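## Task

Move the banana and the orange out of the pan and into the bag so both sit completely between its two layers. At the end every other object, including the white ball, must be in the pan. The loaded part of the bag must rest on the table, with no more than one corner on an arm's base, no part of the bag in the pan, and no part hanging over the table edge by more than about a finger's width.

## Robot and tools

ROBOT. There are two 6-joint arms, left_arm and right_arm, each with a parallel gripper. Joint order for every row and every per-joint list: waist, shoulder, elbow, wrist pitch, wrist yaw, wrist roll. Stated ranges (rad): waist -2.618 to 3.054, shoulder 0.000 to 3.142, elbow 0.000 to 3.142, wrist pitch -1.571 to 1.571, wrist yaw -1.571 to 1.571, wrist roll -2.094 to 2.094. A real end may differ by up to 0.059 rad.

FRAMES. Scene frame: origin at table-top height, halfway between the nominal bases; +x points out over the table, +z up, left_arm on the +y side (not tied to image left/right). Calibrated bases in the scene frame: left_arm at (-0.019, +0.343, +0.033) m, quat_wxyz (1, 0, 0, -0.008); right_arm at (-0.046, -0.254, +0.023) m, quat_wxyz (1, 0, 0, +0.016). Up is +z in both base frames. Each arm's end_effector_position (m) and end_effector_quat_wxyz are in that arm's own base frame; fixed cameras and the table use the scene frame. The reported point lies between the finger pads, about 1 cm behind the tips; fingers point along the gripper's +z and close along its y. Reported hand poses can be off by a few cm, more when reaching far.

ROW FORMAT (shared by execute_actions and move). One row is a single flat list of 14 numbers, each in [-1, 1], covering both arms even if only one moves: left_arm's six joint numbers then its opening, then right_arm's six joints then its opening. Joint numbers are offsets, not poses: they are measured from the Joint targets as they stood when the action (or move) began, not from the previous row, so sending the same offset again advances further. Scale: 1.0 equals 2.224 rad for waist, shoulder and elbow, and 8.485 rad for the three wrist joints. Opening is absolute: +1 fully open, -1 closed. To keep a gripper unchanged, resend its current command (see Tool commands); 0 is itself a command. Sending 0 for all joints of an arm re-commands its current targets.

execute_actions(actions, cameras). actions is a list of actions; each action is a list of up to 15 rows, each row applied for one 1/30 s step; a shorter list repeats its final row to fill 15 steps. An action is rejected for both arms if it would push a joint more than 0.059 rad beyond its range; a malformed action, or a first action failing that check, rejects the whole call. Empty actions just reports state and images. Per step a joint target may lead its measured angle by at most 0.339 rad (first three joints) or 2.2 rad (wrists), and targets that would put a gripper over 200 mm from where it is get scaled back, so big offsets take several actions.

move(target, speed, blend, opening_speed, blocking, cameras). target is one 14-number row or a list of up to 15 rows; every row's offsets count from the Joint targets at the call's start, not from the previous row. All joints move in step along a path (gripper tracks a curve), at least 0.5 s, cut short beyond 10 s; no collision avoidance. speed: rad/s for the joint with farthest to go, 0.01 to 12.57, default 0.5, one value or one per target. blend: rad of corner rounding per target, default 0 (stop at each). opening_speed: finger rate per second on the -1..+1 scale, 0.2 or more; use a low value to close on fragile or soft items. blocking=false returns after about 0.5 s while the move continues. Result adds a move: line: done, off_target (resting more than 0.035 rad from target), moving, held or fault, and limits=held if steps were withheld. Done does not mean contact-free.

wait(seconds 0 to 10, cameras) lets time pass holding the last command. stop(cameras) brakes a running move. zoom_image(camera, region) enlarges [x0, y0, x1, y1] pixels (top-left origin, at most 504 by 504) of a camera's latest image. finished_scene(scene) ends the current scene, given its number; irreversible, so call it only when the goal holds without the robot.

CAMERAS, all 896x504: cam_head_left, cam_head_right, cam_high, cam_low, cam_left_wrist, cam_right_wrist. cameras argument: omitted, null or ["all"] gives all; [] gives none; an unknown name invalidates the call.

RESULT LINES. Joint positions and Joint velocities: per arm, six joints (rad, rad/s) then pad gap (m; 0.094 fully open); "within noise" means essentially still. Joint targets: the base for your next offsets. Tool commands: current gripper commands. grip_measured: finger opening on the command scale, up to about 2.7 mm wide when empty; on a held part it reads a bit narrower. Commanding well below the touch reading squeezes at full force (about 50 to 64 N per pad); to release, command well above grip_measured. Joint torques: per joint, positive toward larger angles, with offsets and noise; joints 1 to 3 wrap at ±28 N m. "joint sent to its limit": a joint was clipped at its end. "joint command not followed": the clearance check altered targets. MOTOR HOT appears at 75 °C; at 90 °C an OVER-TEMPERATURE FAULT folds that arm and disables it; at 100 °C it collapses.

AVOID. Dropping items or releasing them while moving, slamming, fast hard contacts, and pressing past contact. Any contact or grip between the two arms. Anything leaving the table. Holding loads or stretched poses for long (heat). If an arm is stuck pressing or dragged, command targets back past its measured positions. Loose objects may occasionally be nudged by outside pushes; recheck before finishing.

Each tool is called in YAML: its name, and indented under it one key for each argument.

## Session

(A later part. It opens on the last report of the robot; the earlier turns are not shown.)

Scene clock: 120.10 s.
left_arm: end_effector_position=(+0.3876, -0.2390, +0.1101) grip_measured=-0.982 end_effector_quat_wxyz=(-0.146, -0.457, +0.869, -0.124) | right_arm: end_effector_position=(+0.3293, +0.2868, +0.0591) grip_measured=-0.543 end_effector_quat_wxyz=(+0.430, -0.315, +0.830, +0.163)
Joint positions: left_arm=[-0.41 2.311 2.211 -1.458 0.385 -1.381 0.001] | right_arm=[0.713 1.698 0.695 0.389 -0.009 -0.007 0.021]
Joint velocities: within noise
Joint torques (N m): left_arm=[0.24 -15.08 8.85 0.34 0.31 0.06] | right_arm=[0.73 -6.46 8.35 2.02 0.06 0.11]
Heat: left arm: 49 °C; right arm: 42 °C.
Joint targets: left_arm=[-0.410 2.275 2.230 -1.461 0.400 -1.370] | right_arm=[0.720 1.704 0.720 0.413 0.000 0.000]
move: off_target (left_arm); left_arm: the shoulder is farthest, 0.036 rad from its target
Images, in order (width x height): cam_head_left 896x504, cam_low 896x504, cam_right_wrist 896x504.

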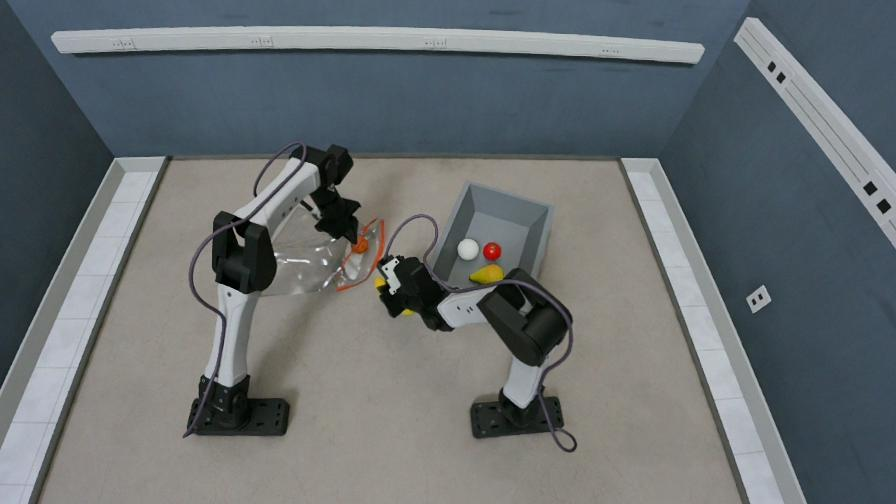

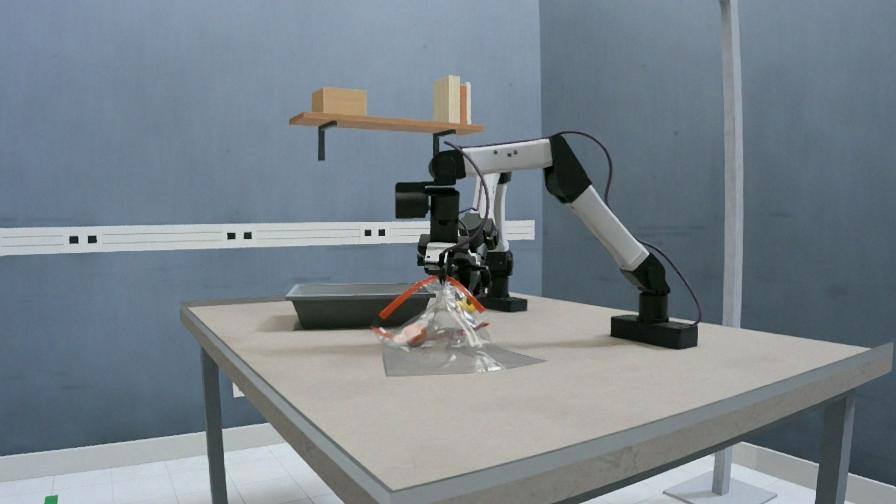

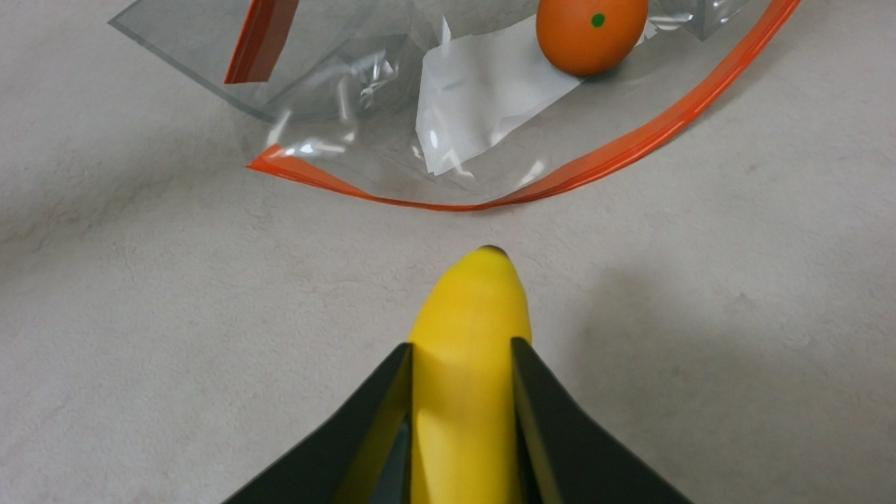

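move:
  target: [0,0,0,0,0,0,-1,0,0.2103,0.1978,0.0148,0,0,-0.55]
  speed: 0.3
  cameras: ["cam_right_wrist","cam_head_left","cam_left_wrist"]

Scene clock: 122.87 s.
left_arm: end_effector_position=(+0.3975, -0.2311, +0.1087) grip_measured=-0.982 end_effector_quat_wxyz=(-0.129, -0.463, +0.868, -0.126) | right_arm: end_effector_position=(+0.4203, +0.3654, +0.0327) grip_measured=-0.547 end_effector_quat_wxyz=(+0.471, -0.306, +0.808, +0.177)
Joint positions: left_arm=[-0.394 2.311 2.211 -1.436 0.361 -1.38 0.001] | right_arm=[0.713 2.156 1.124 0.514 -0.008 -0.006 0.021]
Joint velocities: within noise
Joint torques (N m): left_arm=[-1.02 -15.1 8.94 0.17 0.52 0.06] | right_arm=[0.75 -9.25 9.24 2.07 0.05 0.11]
Heat: left arm: 50 °C; right arm: 42 °C.
Joint targets: left_arm=[-0.410 2.275 2.230 -1.461 0.400 -1.370] | right_arm=[0.720 2.172 1.160 0.538 0.000 0.000]
move: off_target (left_arm, right_arm); left_arm: the wrist yaw is farthest, 0.039 rad from its target; right_arm: the elbow is farthest, 0.036 rad from its target
Images, in order (width x height): cam_head_left 896x504, cam_left_wrist 896x504, cam_right_wrist 896x504.

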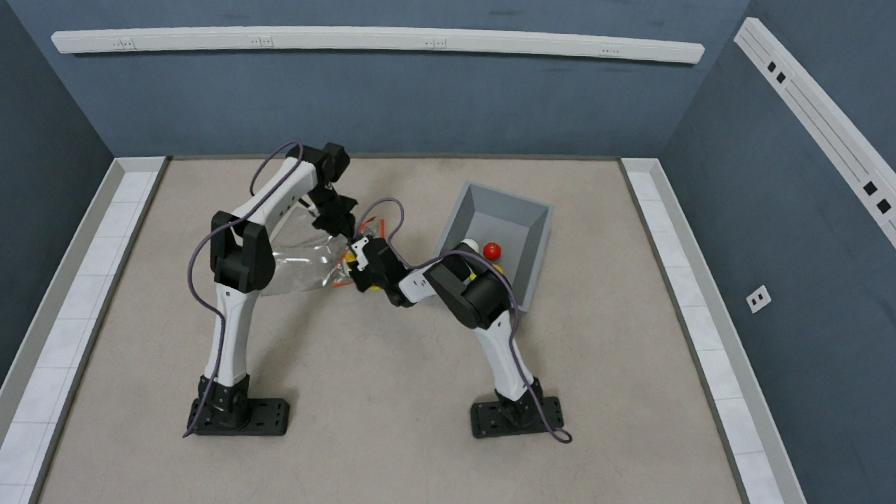

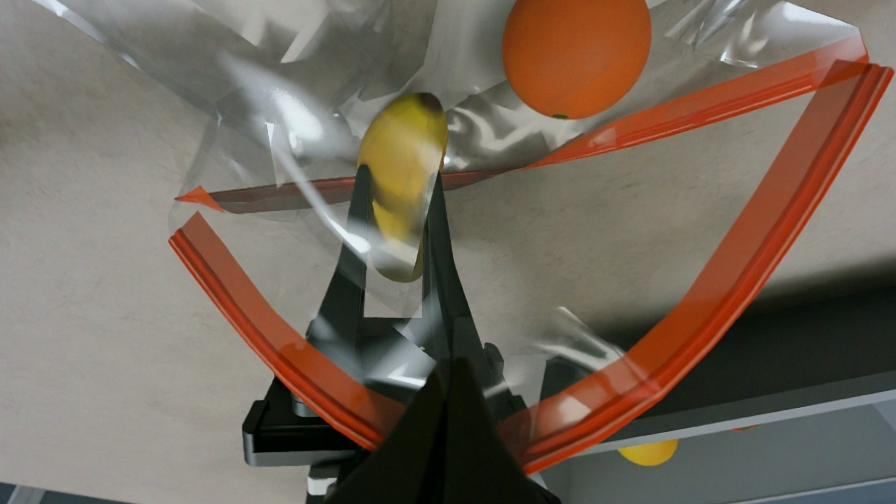

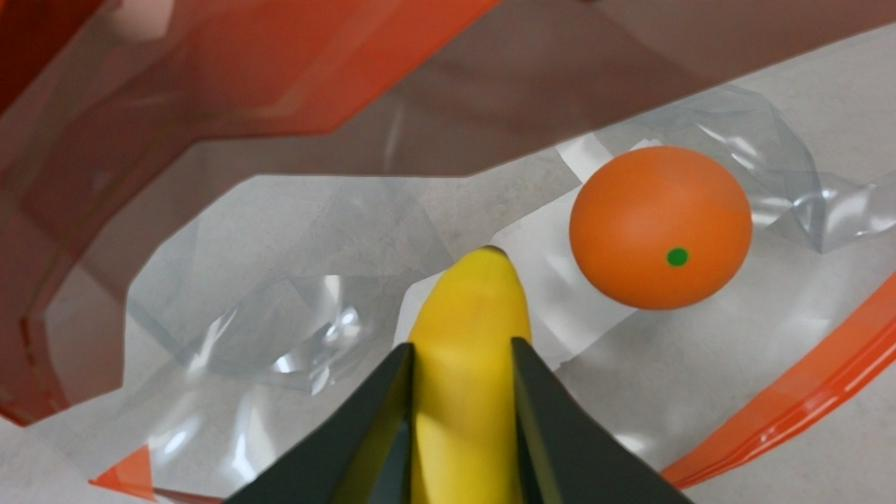

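move:
  target: [0,0,0,0,0,0,-1,0,-0.0047,-0.0344,0.0079,0,0,-0.55]
  speed: 0.2
  cameras: []

move:
  target: [0,0,0,0,0,0,-1,0,0,0,0,0,0,-0.1]
  opening_speed: 0.5
  cameras: ["cam_right_wrist","cam_left_wrist"]

Scene clock: 124.17 s.
left_arm: end_effector_position=(+0.3940, -0.2352, +0.1102) grip_measured=-0.982 end_effector_quat_wxyz=(-0.136, -0.460, +0.868, -0.128) | right_arm: end_effector_position=(+0.4178, +0.3631, +0.0327) grip_measured=-0.549 end_effector_quat_wxyz=(+0.483, -0.303, +0.801, +0.182)
Joint positions: left_arm=[-0.401 2.311 2.213 -1.444 0.374 -1.38 0.001] | right_arm=[0.713 2.156 1.086 0.584 -0.008 -0.006 0.021]
Joint velocities: left_arm=[within noise] | right_arm=[-0.017 -0.007 0.002 -0.051 -0.051 0.066 -0.004]
Joint torques (N m): left_arm=[-0.53 -15.08 8.59 0.22 0.4 0.06] | right_arm=[0.73 -10.03 5.46 2.06 0.05 0.11]
Heat: left arm: 50 °C; right arm: 42 °C.
Joint targets: left_arm=[-0.410 2.275 2.230 -1.461 0.400 -1.370] | right_arm=[0.720 2.162 1.083 0.606 0.000 0.000]
move: off_target (left_arm); left_arm: the shoulder is farthest, 0.036 rad from its target
No camera images: "cameras" was empty.

Scene clock: 125.27 s.
left_arm: end_effector_position=(+0.3940, -0.2352, +0.1102) grip_measured=-0.982 end_effector_quat_wxyz=(-0.136, -0.460, +0.868, -0.128) | right_arm: end_effector_position=(+0.4178, +0.3631, +0.0327) grip_measured=-0.101 end_effector_quat_wxyz=(+0.483, -0.303, +0.801, +0.182)
Joint positions: left_arm=[-0.401 2.311 2.213 -1.444 0.374 -1.38 0.001] | right_arm=[0.713 2.156 1.086 0.584 -0.008 -0.006 0.042]
Joint velocities: within noise
Joint torques (N m): left_arm=[-0.53 -15.12 8.58 0.21 0.4 0.06] | right_arm=[0.75 -10.03 5.48 2.06 0.05 0.1]
Heat: left arm: 50 °C; right arm: 42 °C.
Joint targets: left_arm=[-0.410 2.275 2.230 -1.461 0.400 -1.370] | right_arm=[0.720 2.162 1.083 0.605 0.000 0.000]
move: off_target (left_arm); left_arm: the shoulder is farthest, 0.036 rad from its target
Images, in order (width x height): cam_left_wrist 896x504, cam_right_wrist 896x504.

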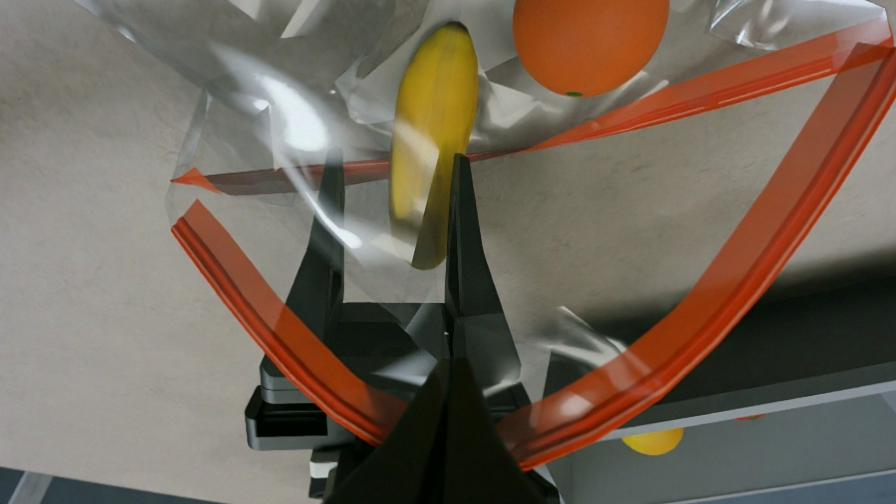

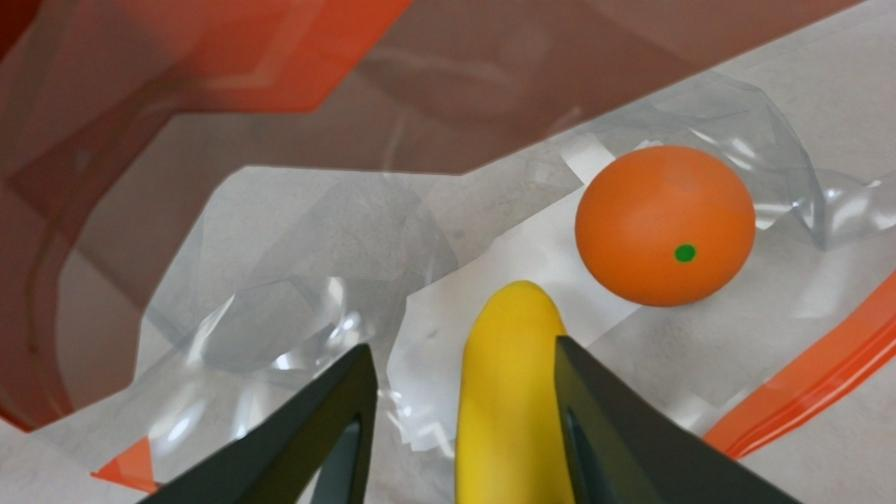

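move:
  target: [0,0,0,0,0,0,-1,0,-0.2055,-0.1632,-0.0227,0,0,-0.1]
  speed: 0.35
  cameras: ["cam_right_wrist","cam_left_wrist"]

Scene clock: 127.53 s.
left_arm: end_effector_position=(+0.3917, -0.2371, +0.1108) grip_measured=-0.982 end_effector_quat_wxyz=(-0.141, -0.459, +0.868, -0.129) | right_arm: end_effector_position=(+0.3369, +0.2932, +0.0573) grip_measured=-0.101 end_effector_quat_wxyz=(+0.434, -0.313, +0.829, +0.163)
Joint positions: left_arm=[-0.403 2.311 2.213 -1.449 0.384 -1.38 0.001] | right_arm=[0.714 1.739 0.724 0.409 -0.005 -0.006 0.042]
Joint velocities: within noise
Joint torques (N m): left_arm=[-0.28 -15.08 8.57 0.26 0.31 0.06] | right_arm=[0.68 -10.35 5.52 1.79 0.01 0.11]
Heat: left arm: 50 °C; right arm: 42 °C.
Joint targets: left_arm=[-0.410 2.275 2.230 -1.461 0.400 -1.370] | right_arm=[0.721 1.705 0.720 0.413 0.000 0.000]
move: off_target (left_arm); left_arm: the shoulder is farthest, 0.036 rad from its target
Images, in order (width x height): cam_left_wrist 896x504, cam_right_wrist 896x504.

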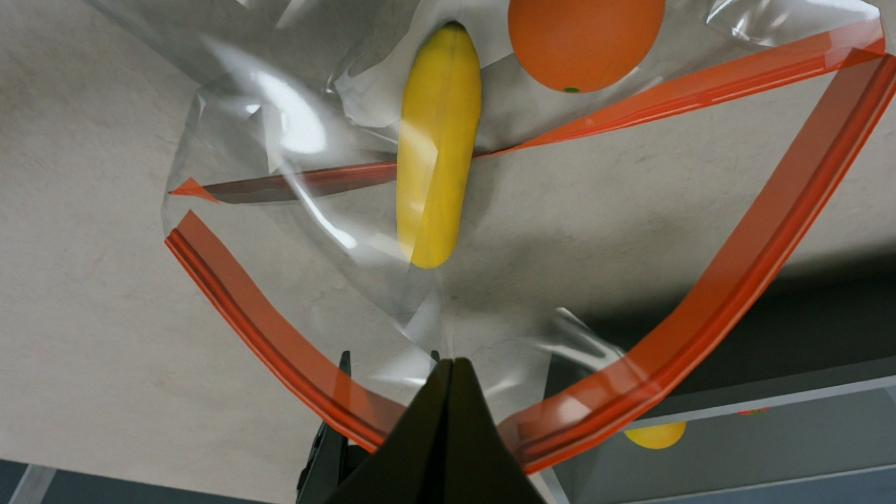

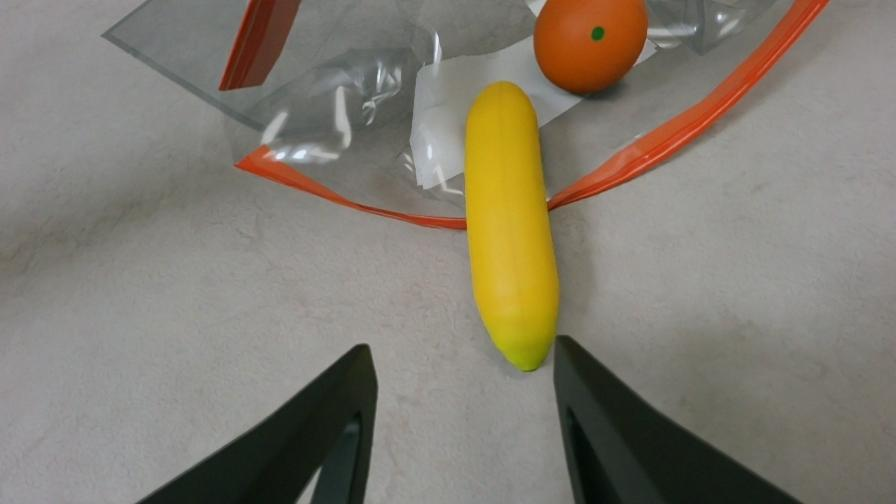

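move:
  target:
    - [0,0,0,0,0,0,-1,-0.0216,0.1721,-0.0935,0.0931,0,0,-0.6]
    - [0,0,0,0,0,0,-1,-0.0202,0.2172,0.0382,0.0704,0,0,-0.6]
    - [0,0,0,0,0,0,-1,-0.0157,0.3040,0.1677,0.0710,0,0,-0.6]
  speed: [0.5,0.2,0.2]
  blend: [0,0.03,0]
  cameras: ["cam_right_wrist","cam_left_wrist"]

Scene clock: 133.20 s.
left_arm: end_effector_position=(+0.3916, -0.2371, +0.1108) grip_measured=-0.982 end_effector_quat_wxyz=(-0.142, -0.459, +0.868, -0.129) | right_arm: end_effector_position=(+0.4421, +0.3588, +0.0110) grip_measured=-0.599 end_effector_quat_wxyz=(+0.566, -0.270, +0.753, +0.201)
Joint positions: left_arm=[-0.403 2.311 2.213 -1.449 0.385 -1.38 0.001] | right_arm=[0.68 2.365 1.072 1.01 -0.005 -0.006 0.019]
Joint velocities: within noise
Joint torques (N m): left_arm=[-0.29 -15.04 8.55 0.26 0.32 0.06] | right_arm=[0.58 -9.61 6.79 2 0.02 0.11]
Heat: left arm: 51 °C; right arm: 42 °C.
Joint targets: left_arm=[-0.410 2.275 2.230 -1.461 0.400 -1.370] | right_arm=[0.686 2.381 1.093 1.015 0.000 0.000]
move: off_target (left_arm); left_arm: the shoulder is farthest, 0.036 rad from its target
Images, in order (width x height): cam_left_wrist 896x504, cam_right_wrist 896x504.

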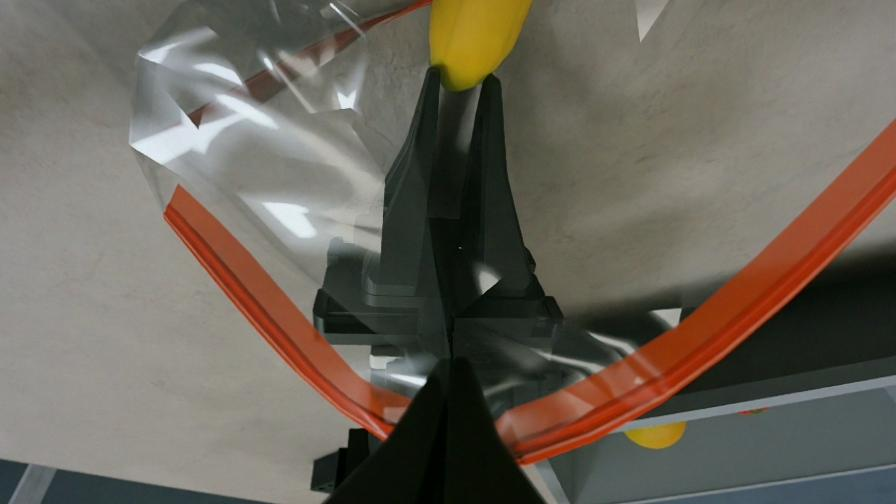

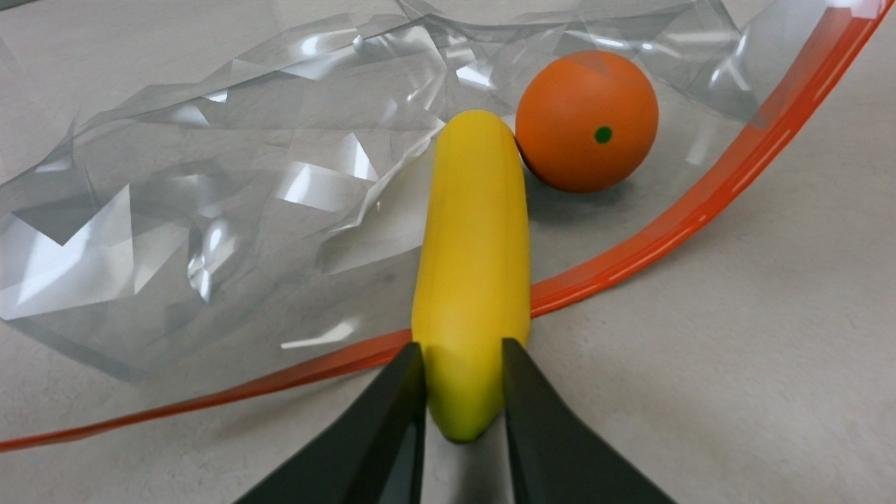

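move:
  target: [0,0,0,0,0,0,-1,0.0036,0.0858,0.1628,-0.0084,0,0,-0.6]
  speed: 0.2
  cameras: ["cam_right_wrist","cam_left_wrist","cam_head_left"]

Scene clock: 135.53 s.
left_arm: end_effector_position=(+0.3919, -0.2372, +0.1198) grip_measured=-0.982 end_effector_quat_wxyz=(-0.135, -0.457, +0.868, -0.137) | right_arm: end_effector_position=(+0.4963, +0.4055, +0.0168) grip_measured=-0.599 end_effector_quat_wxyz=(+0.599, -0.259, +0.727, +0.214)
Joint positions: left_arm=[-0.403 2.294 2.219 -1.453 0.385 -1.38 0.001] | right_arm=[0.684 2.557 1.43 0.935 -0.002 0.001 0.019]
Joint velocities: within noise
Joint torques (N m): left_arm=[-0.28 -13.57 8.05 0.33 0.31 0.06] | right_arm=[0.94 -11.59 8.03 2.05 -0.01 0.03]
Heat: left arm: 51 °C; right arm: 43 °C.
Joint targets: left_arm=[-0.410 2.275 2.230 -1.461 0.400 -1.370] | right_arm=[0.694 2.572 1.455 0.944 0.000 0.000]
move: done
Images, in order (width x height): cam_head_left 896x504, cam_left_wrist 896x504, cam_right_wrist 896x504.

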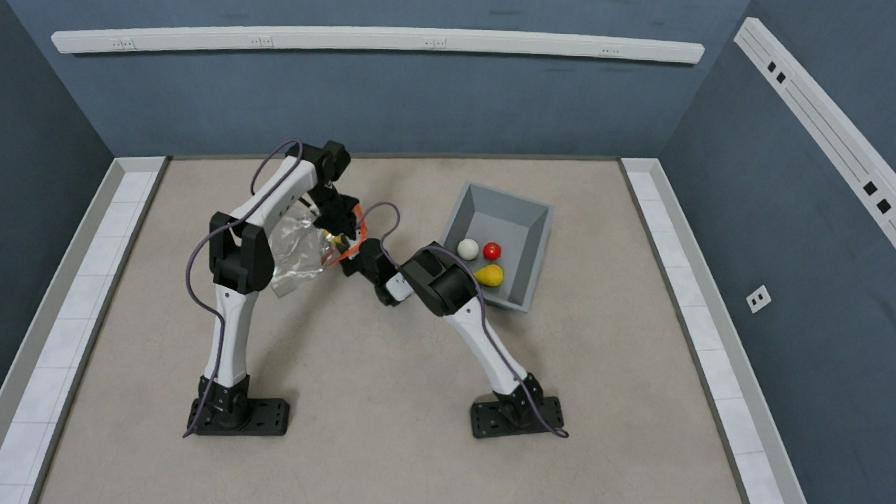

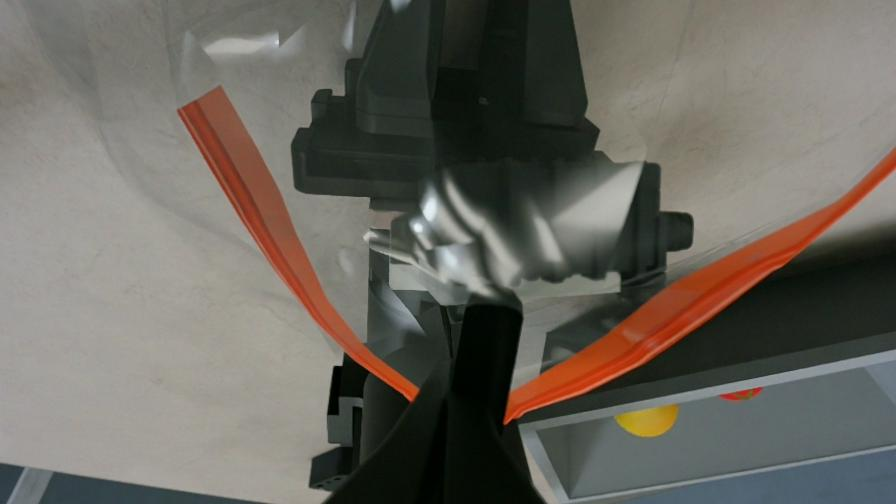

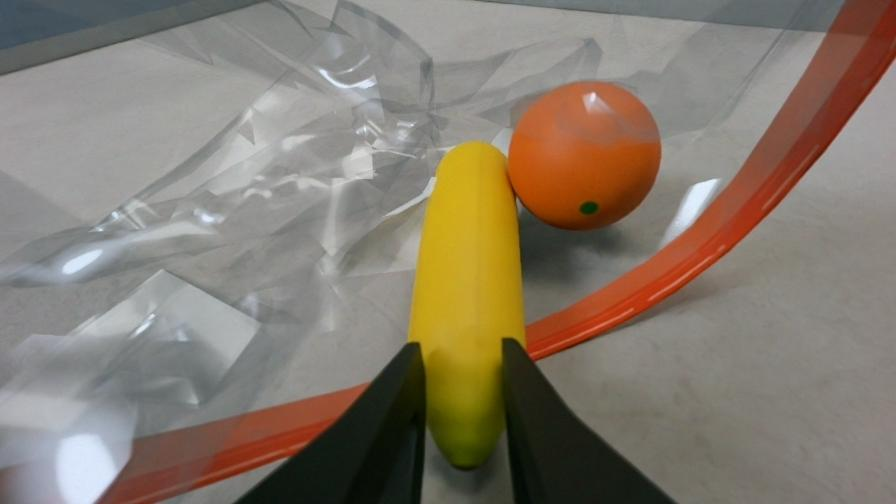

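move:
  target:
    - [0,0,0,0,0,0,-1,0,-0.0904,-0.1228,-0.0033,0,0,-0.6]
    - [0,0,0,0,0,0,-1,0,-0.2046,-0.2329,-0.016,0,0,-0.6]
    - [0,0,0,0,0,0,-1,0,-0.3898,-0.3305,-0.0626,0,0,-0.2]
  speed: [0.25,0.35,0.6]
  blend: [0.03,0.05,0]
  cameras: ["cam_head_left","cam_right_wrist","cam_left_wrist","cam_low"]

Scene clock: 139.57 s.
left_arm: end_effector_position=(+0.3919, -0.2372, +0.1198) grip_measured=-0.982 end_effector_quat_wxyz=(-0.135, -0.457, +0.868, -0.137) | right_arm: end_effector_position=(+0.3461, +0.2829, +0.0586) grip_measured=-0.201 end_effector_quat_wxyz=(+0.438, -0.298, +0.834, +0.157)
Joint positions: left_arm=[-0.403 2.294 2.219 -1.453 0.385 -1.38 0.001] | right_arm=[0.684 1.737 0.725 0.409 -0.002 0 0.038]
Joint velocities: within noise
Joint torques (N m): left_arm=[-0.29 -13.61 8.06 0.35 0.31 0.07] | right_arm=[0.91 -10.07 5.45 1.8 0 0.05]
Heat: left arm: 51 °C; right arm: 44 °C.
Joint targets: left_arm=[-0.410 2.275 2.230 -1.461 0.400 -1.370] | right_arm=[0.694 1.705 0.720 0.413 0.000 0.000]
move: done
Images, in order (width x height): cam_head_left 896x504, cam_low 896x504, cam_left_wrist 896x504, cam_right_wrist 896x504.

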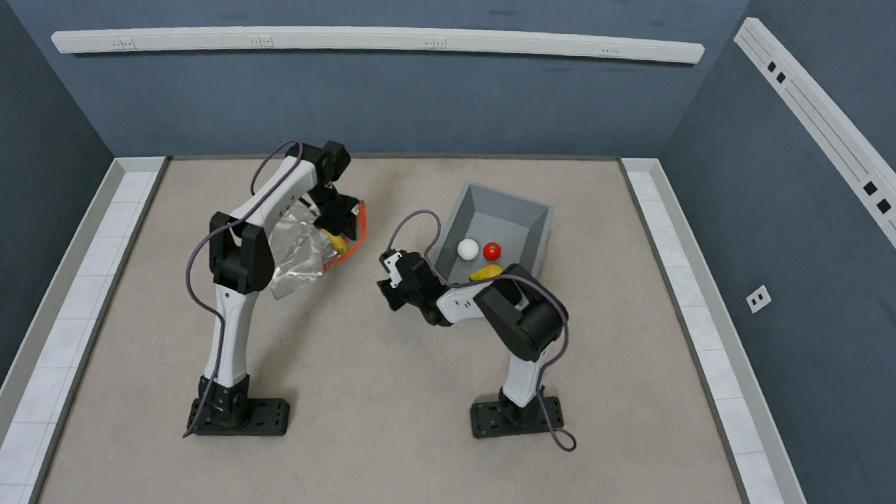

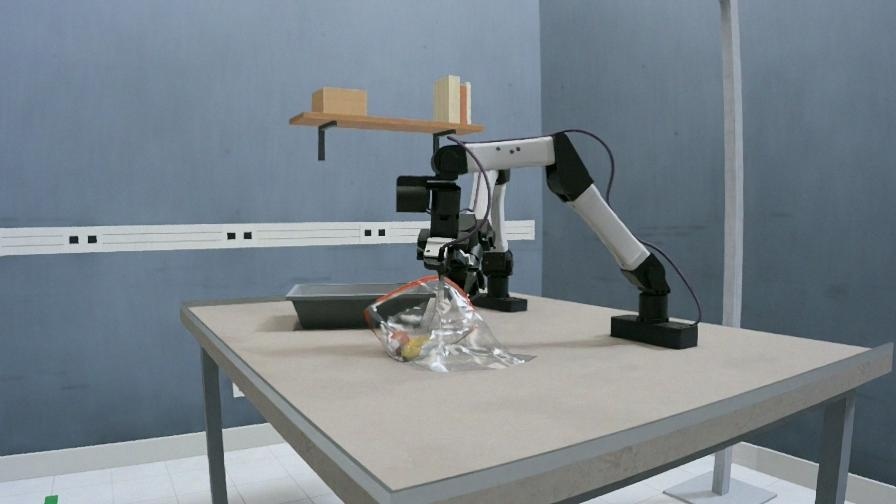

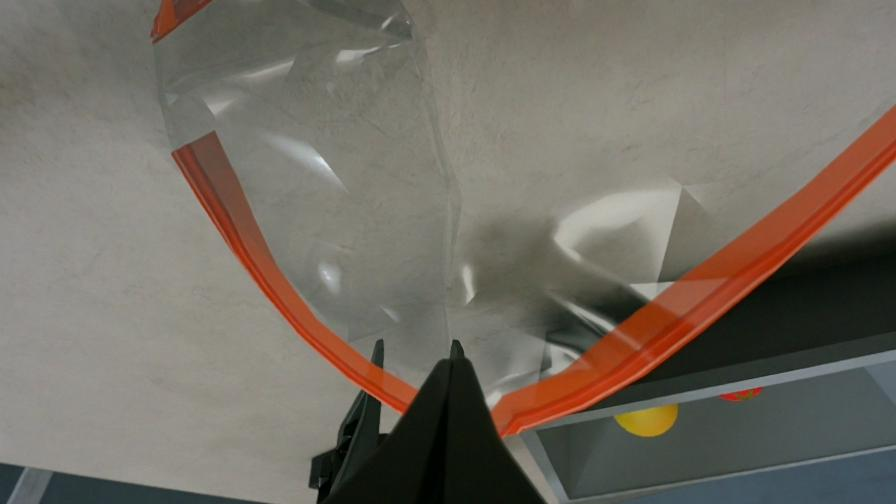

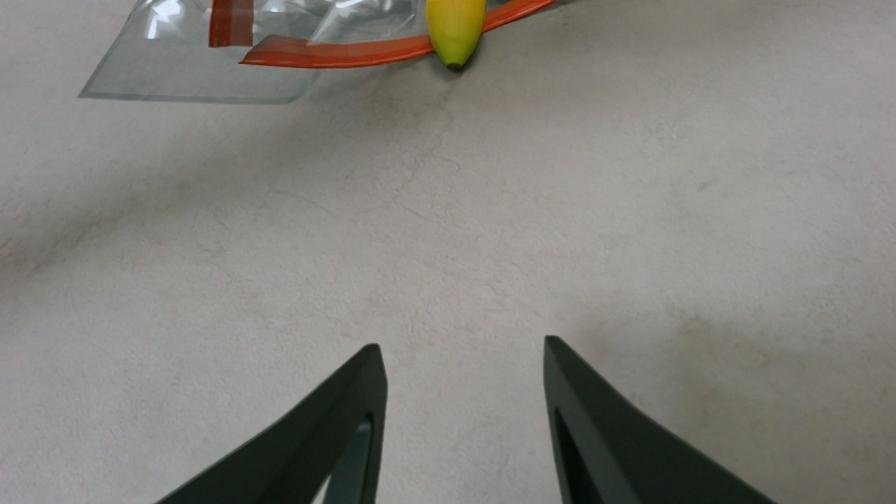

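move:
  target:
    - [0,0,0,0,0,0,-1,0,-0.4231,-0.0175,-0.1289,0,0,-0.2]
    - [-0.067,-0.029,-0.0306,0,0,0,-1,0,-0.4231,-0.0175,-0.1289,0,0,-0.2]
  speed: [1.0,0.15]
  cameras: ["cam_head_left","cam_right_wrist","cam_left_wrist","cam_low"]

zoom_image:
  camera: "cam_head_left"
  region: [260, 190, 420, 310]

Scene clock: 143.37 s.
left_arm: end_effector_position=(+0.3430, -0.2896, +0.1270) grip_measured=-0.982 end_effector_quat_wxyz=(-0.146, -0.389, +0.901, -0.125) | right_arm: end_effector_position=(+0.1981, +0.1621, +0.1658) grip_measured=-0.201 end_effector_quat_wxyz=(+0.369, -0.309, +0.867, +0.132)
Joint positions: left_arm=[-0.557 2.249 2.173 -1.453 0.386 -1.38 0.001] | right_arm=[0.684 0.765 0.684 -0.684 -0.002 0 0.038]
Joint velocities: within noise
Joint torques (N m): left_arm=[0.01 -14.8 5.9 0.34 0.31 0.06] | right_arm=[0.94 -0.9 7.04 1.64 -0.01 0.05]
Heat: left arm: 51 °C; right arm: 44 °C.
Joint targets: left_arm=[-0.559 2.211 2.162 -1.461 0.400 -1.370] | right_arm=[0.694 0.763 0.681 -0.681 0.000 0.000]
move: off_target (left_arm); left_arm: the shoulder is farthest, 0.039 rad from its target
Images, in order (width x height): cam_head_left 896x504, cam_low 896x504, cam_left_wrist 896x504, cam_right_wrist 896x504.

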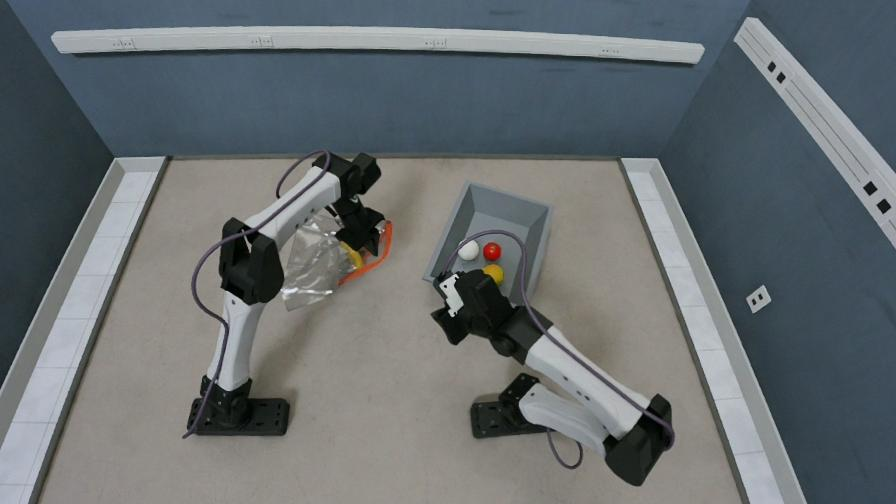

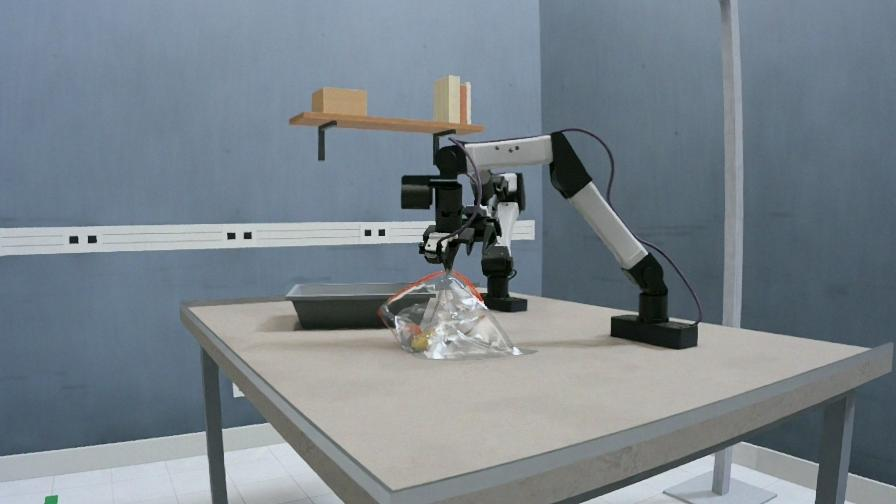

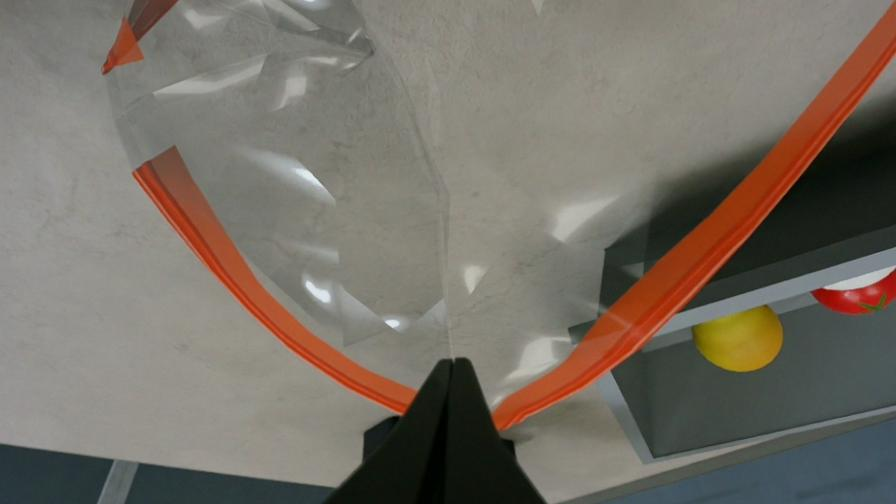

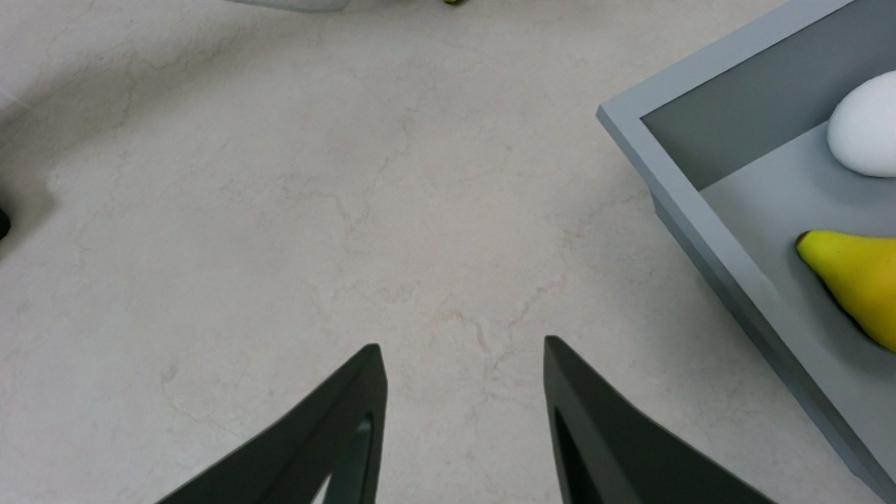

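Scaled by 3.150 from the camera's 896x504 image, which has a finer 1280x720 frame.

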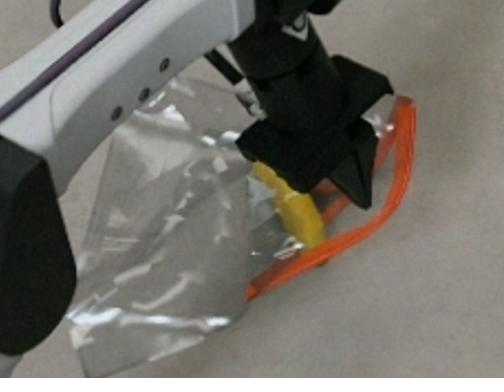

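move:
  target:
    - [0,0.0091,0.042,-0.0086,0,0,-1,0.0072,0.4236,0.0175,0.1289,0,0,-0.2]
    - [0,0.0091,0.042,-0.0086,0,0,-1,0.0072,0.6241,-0.0441,0.2329,0,0,-0.2]
  speed: [0.8,0.5]
  cameras: ["cam_right_wrist","cam_left_wrist","cam_head_left"]

Scene clock: 152.23 s.
left_arm: end_effector_position=(+0.3391, -0.2872, +0.1423) grip_measured=-0.982 end_effector_quat_wxyz=(-0.148, -0.390, +0.901, -0.123) | right_arm: end_effector_position=(+0.3527, +0.2990, +0.0229) grip_measured=-0.201 end_effector_quat_wxyz=(+0.563, -0.276, +0.751, +0.207)
Joint positions: left_arm=[-0.557 2.249 2.235 -1.522 0.386 -1.38 0.001] | right_arm=[0.702 2.141 0.585 1.273 -0.002 0 0.038]
Joint velocities: within noise
Joint torques (N m): left_arm=[0.06 -13.18 8.9 0.28 0.3 0.05] | right_arm=[0.72 -7.28 3.18 2.15 -0.01 0.04]
Heat: left arm: 51 °C; right arm: 42 °C.
Joint targets: left_arm=[-0.559 2.231 2.256 -1.534 0.400 -1.370] | right_arm=[0.710 2.152 0.583 1.295 0.000 0.000]
move: done
Images, in order (width x height): cam_head_left 896x504, cam_left_wrist 896x504, cam_right_wrist 896x504.

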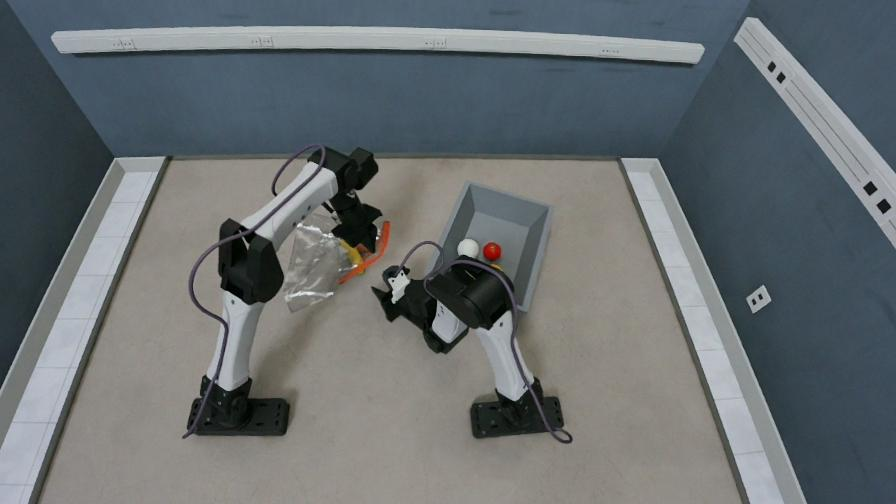

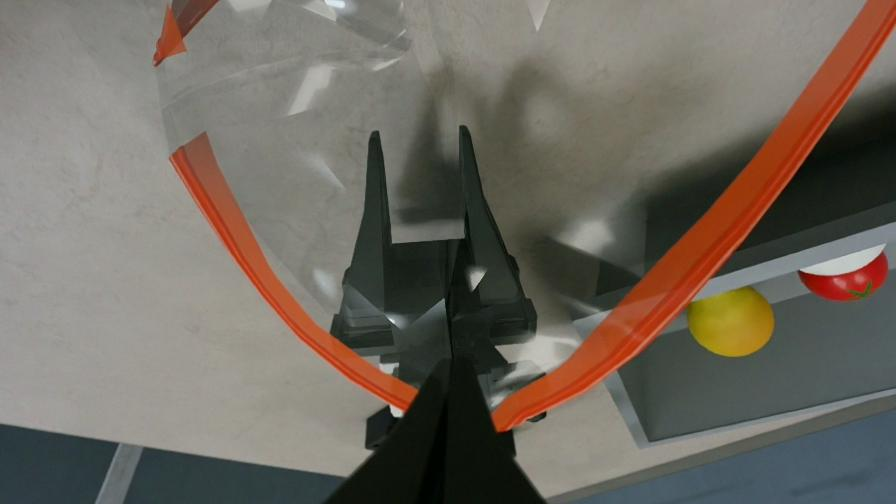

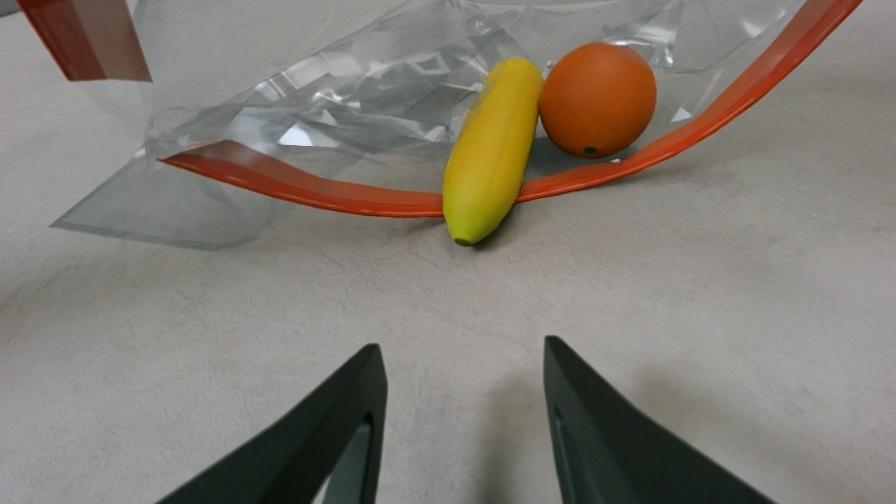

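move:
  target: [0,0,0,0,0,0,-1,-0.0045,0.071,0.1848,-0.0297,0,0,-0.2]
  speed: 0.25
  cameras: ["cam_right_wrist"]

move:
  target: [0,0,0,0,0,0,-1,0,0,0,0,0,0,-0.6]
  opening_speed: 0.4
  cameras: ["cam_right_wrist","cam_head_left"]

Scene clock: 154.93 s.
left_arm: end_effector_position=(+0.3391, -0.2872, +0.1423) grip_measured=-0.982 end_effector_quat_wxyz=(-0.148, -0.390, +0.901, -0.123) | right_arm: end_effector_position=(+0.4192, +0.3553, +0.0194) grip_measured=-0.201 end_effector_quat_wxyz=(+0.563, -0.276, +0.751, +0.207)
Joint positions: left_arm=[-0.557 2.249 2.235 -1.522 0.386 -1.38 0.001] | right_arm=[0.702 2.296 0.973 1.038 -0.002 0 0.038]
Joint velocities: within noise
Joint torques (N m): left_arm=[0.03 -13.15 8.92 0.29 0.31 0.05] | right_arm=[-0.24 -9.25 6.63 2 -0.01 0.05]
Heat: left arm: 50 °C; right arm: 42 °C.
Joint targets: left_arm=[-0.559 2.231 2.256 -1.534 0.400 -1.370] | right_arm=[0.700 2.310 0.994 1.043 0.000 0.000]
move: done
Images, in order (width x height): cam_right_wrist 896x504.

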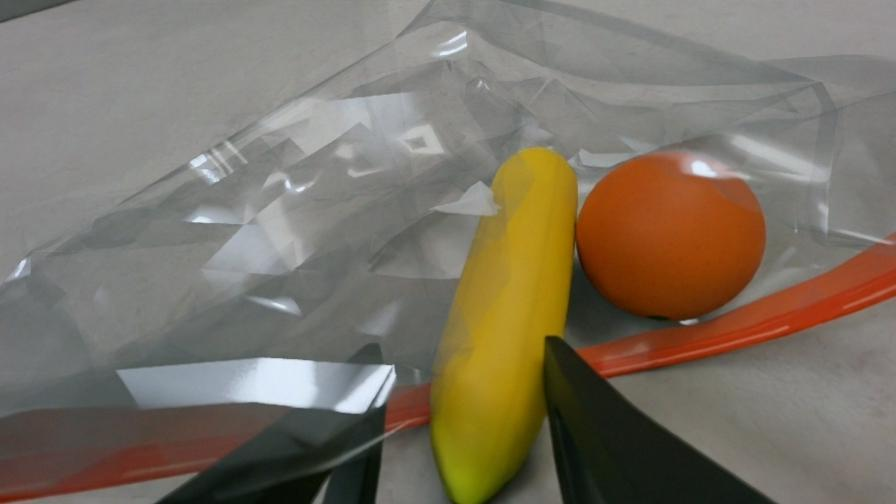

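Scene clock: 156.13 s.
left_arm: end_effector_position=(+0.3391, -0.2872, +0.1423) grip_measured=-0.982 end_effector_quat_wxyz=(-0.148, -0.390, +0.901, -0.123) | right_arm: end_effector_position=(+0.4192, +0.3553, +0.0194) grip_measured=-0.598 end_effector_quat_wxyz=(+0.563, -0.276, +0.751, +0.207)
Joint positions: left_arm=[-0.557 2.249 2.235 -1.522 0.386 -1.38 0.001] | right_arm=[0.702 2.296 0.973 1.038 -0.002 0 0.019]
Joint velocities: within noise
Joint torques (N m): left_arm=[0.08 -13.14 8.91 0.27 0.3 0.06] | right_arm=[-0.23 -9.28 6.63 1.99 -0.01 0.05]
Heat: left arm: 50 °C; right arm: 41 °C.
Joint targets: left_arm=[-0.559 2.231 2.256 -1.534 0.400 -1.370] | right_arm=[0.700 2.310 0.994 1.043 0.000 0.000]
move: done
Images, in order (width x height): cam_head_left 896x504, cam_right_wrist 896x504.

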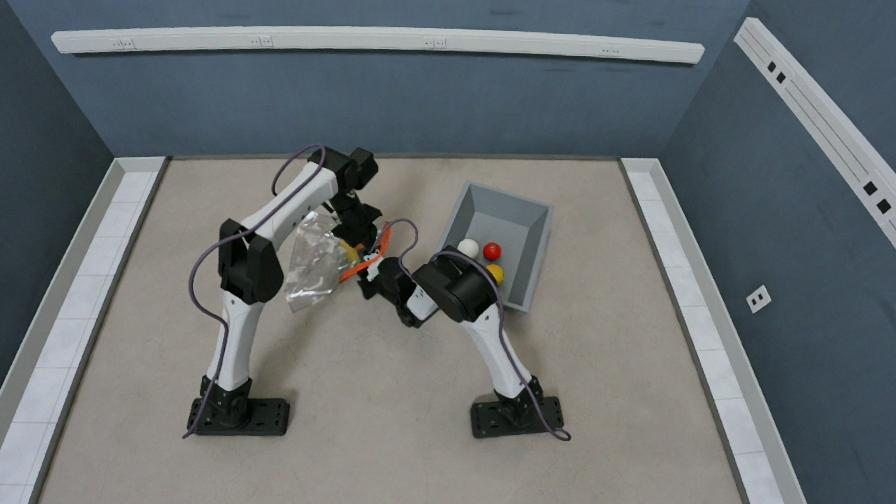

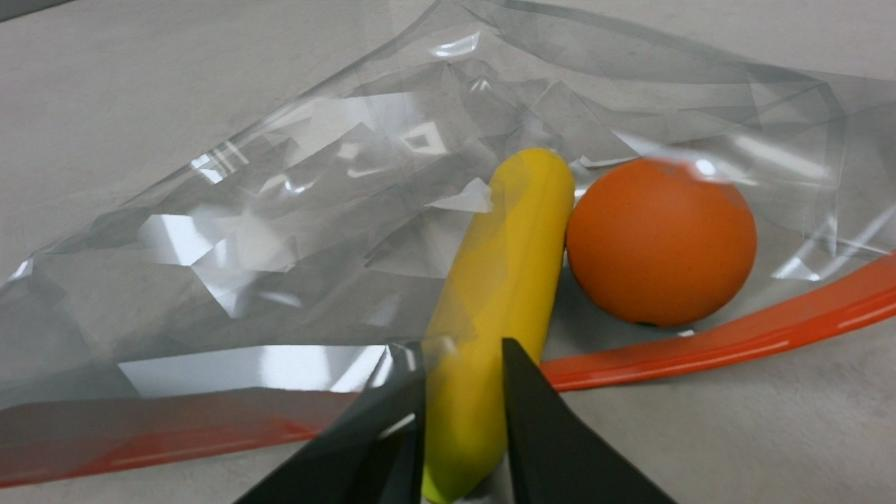

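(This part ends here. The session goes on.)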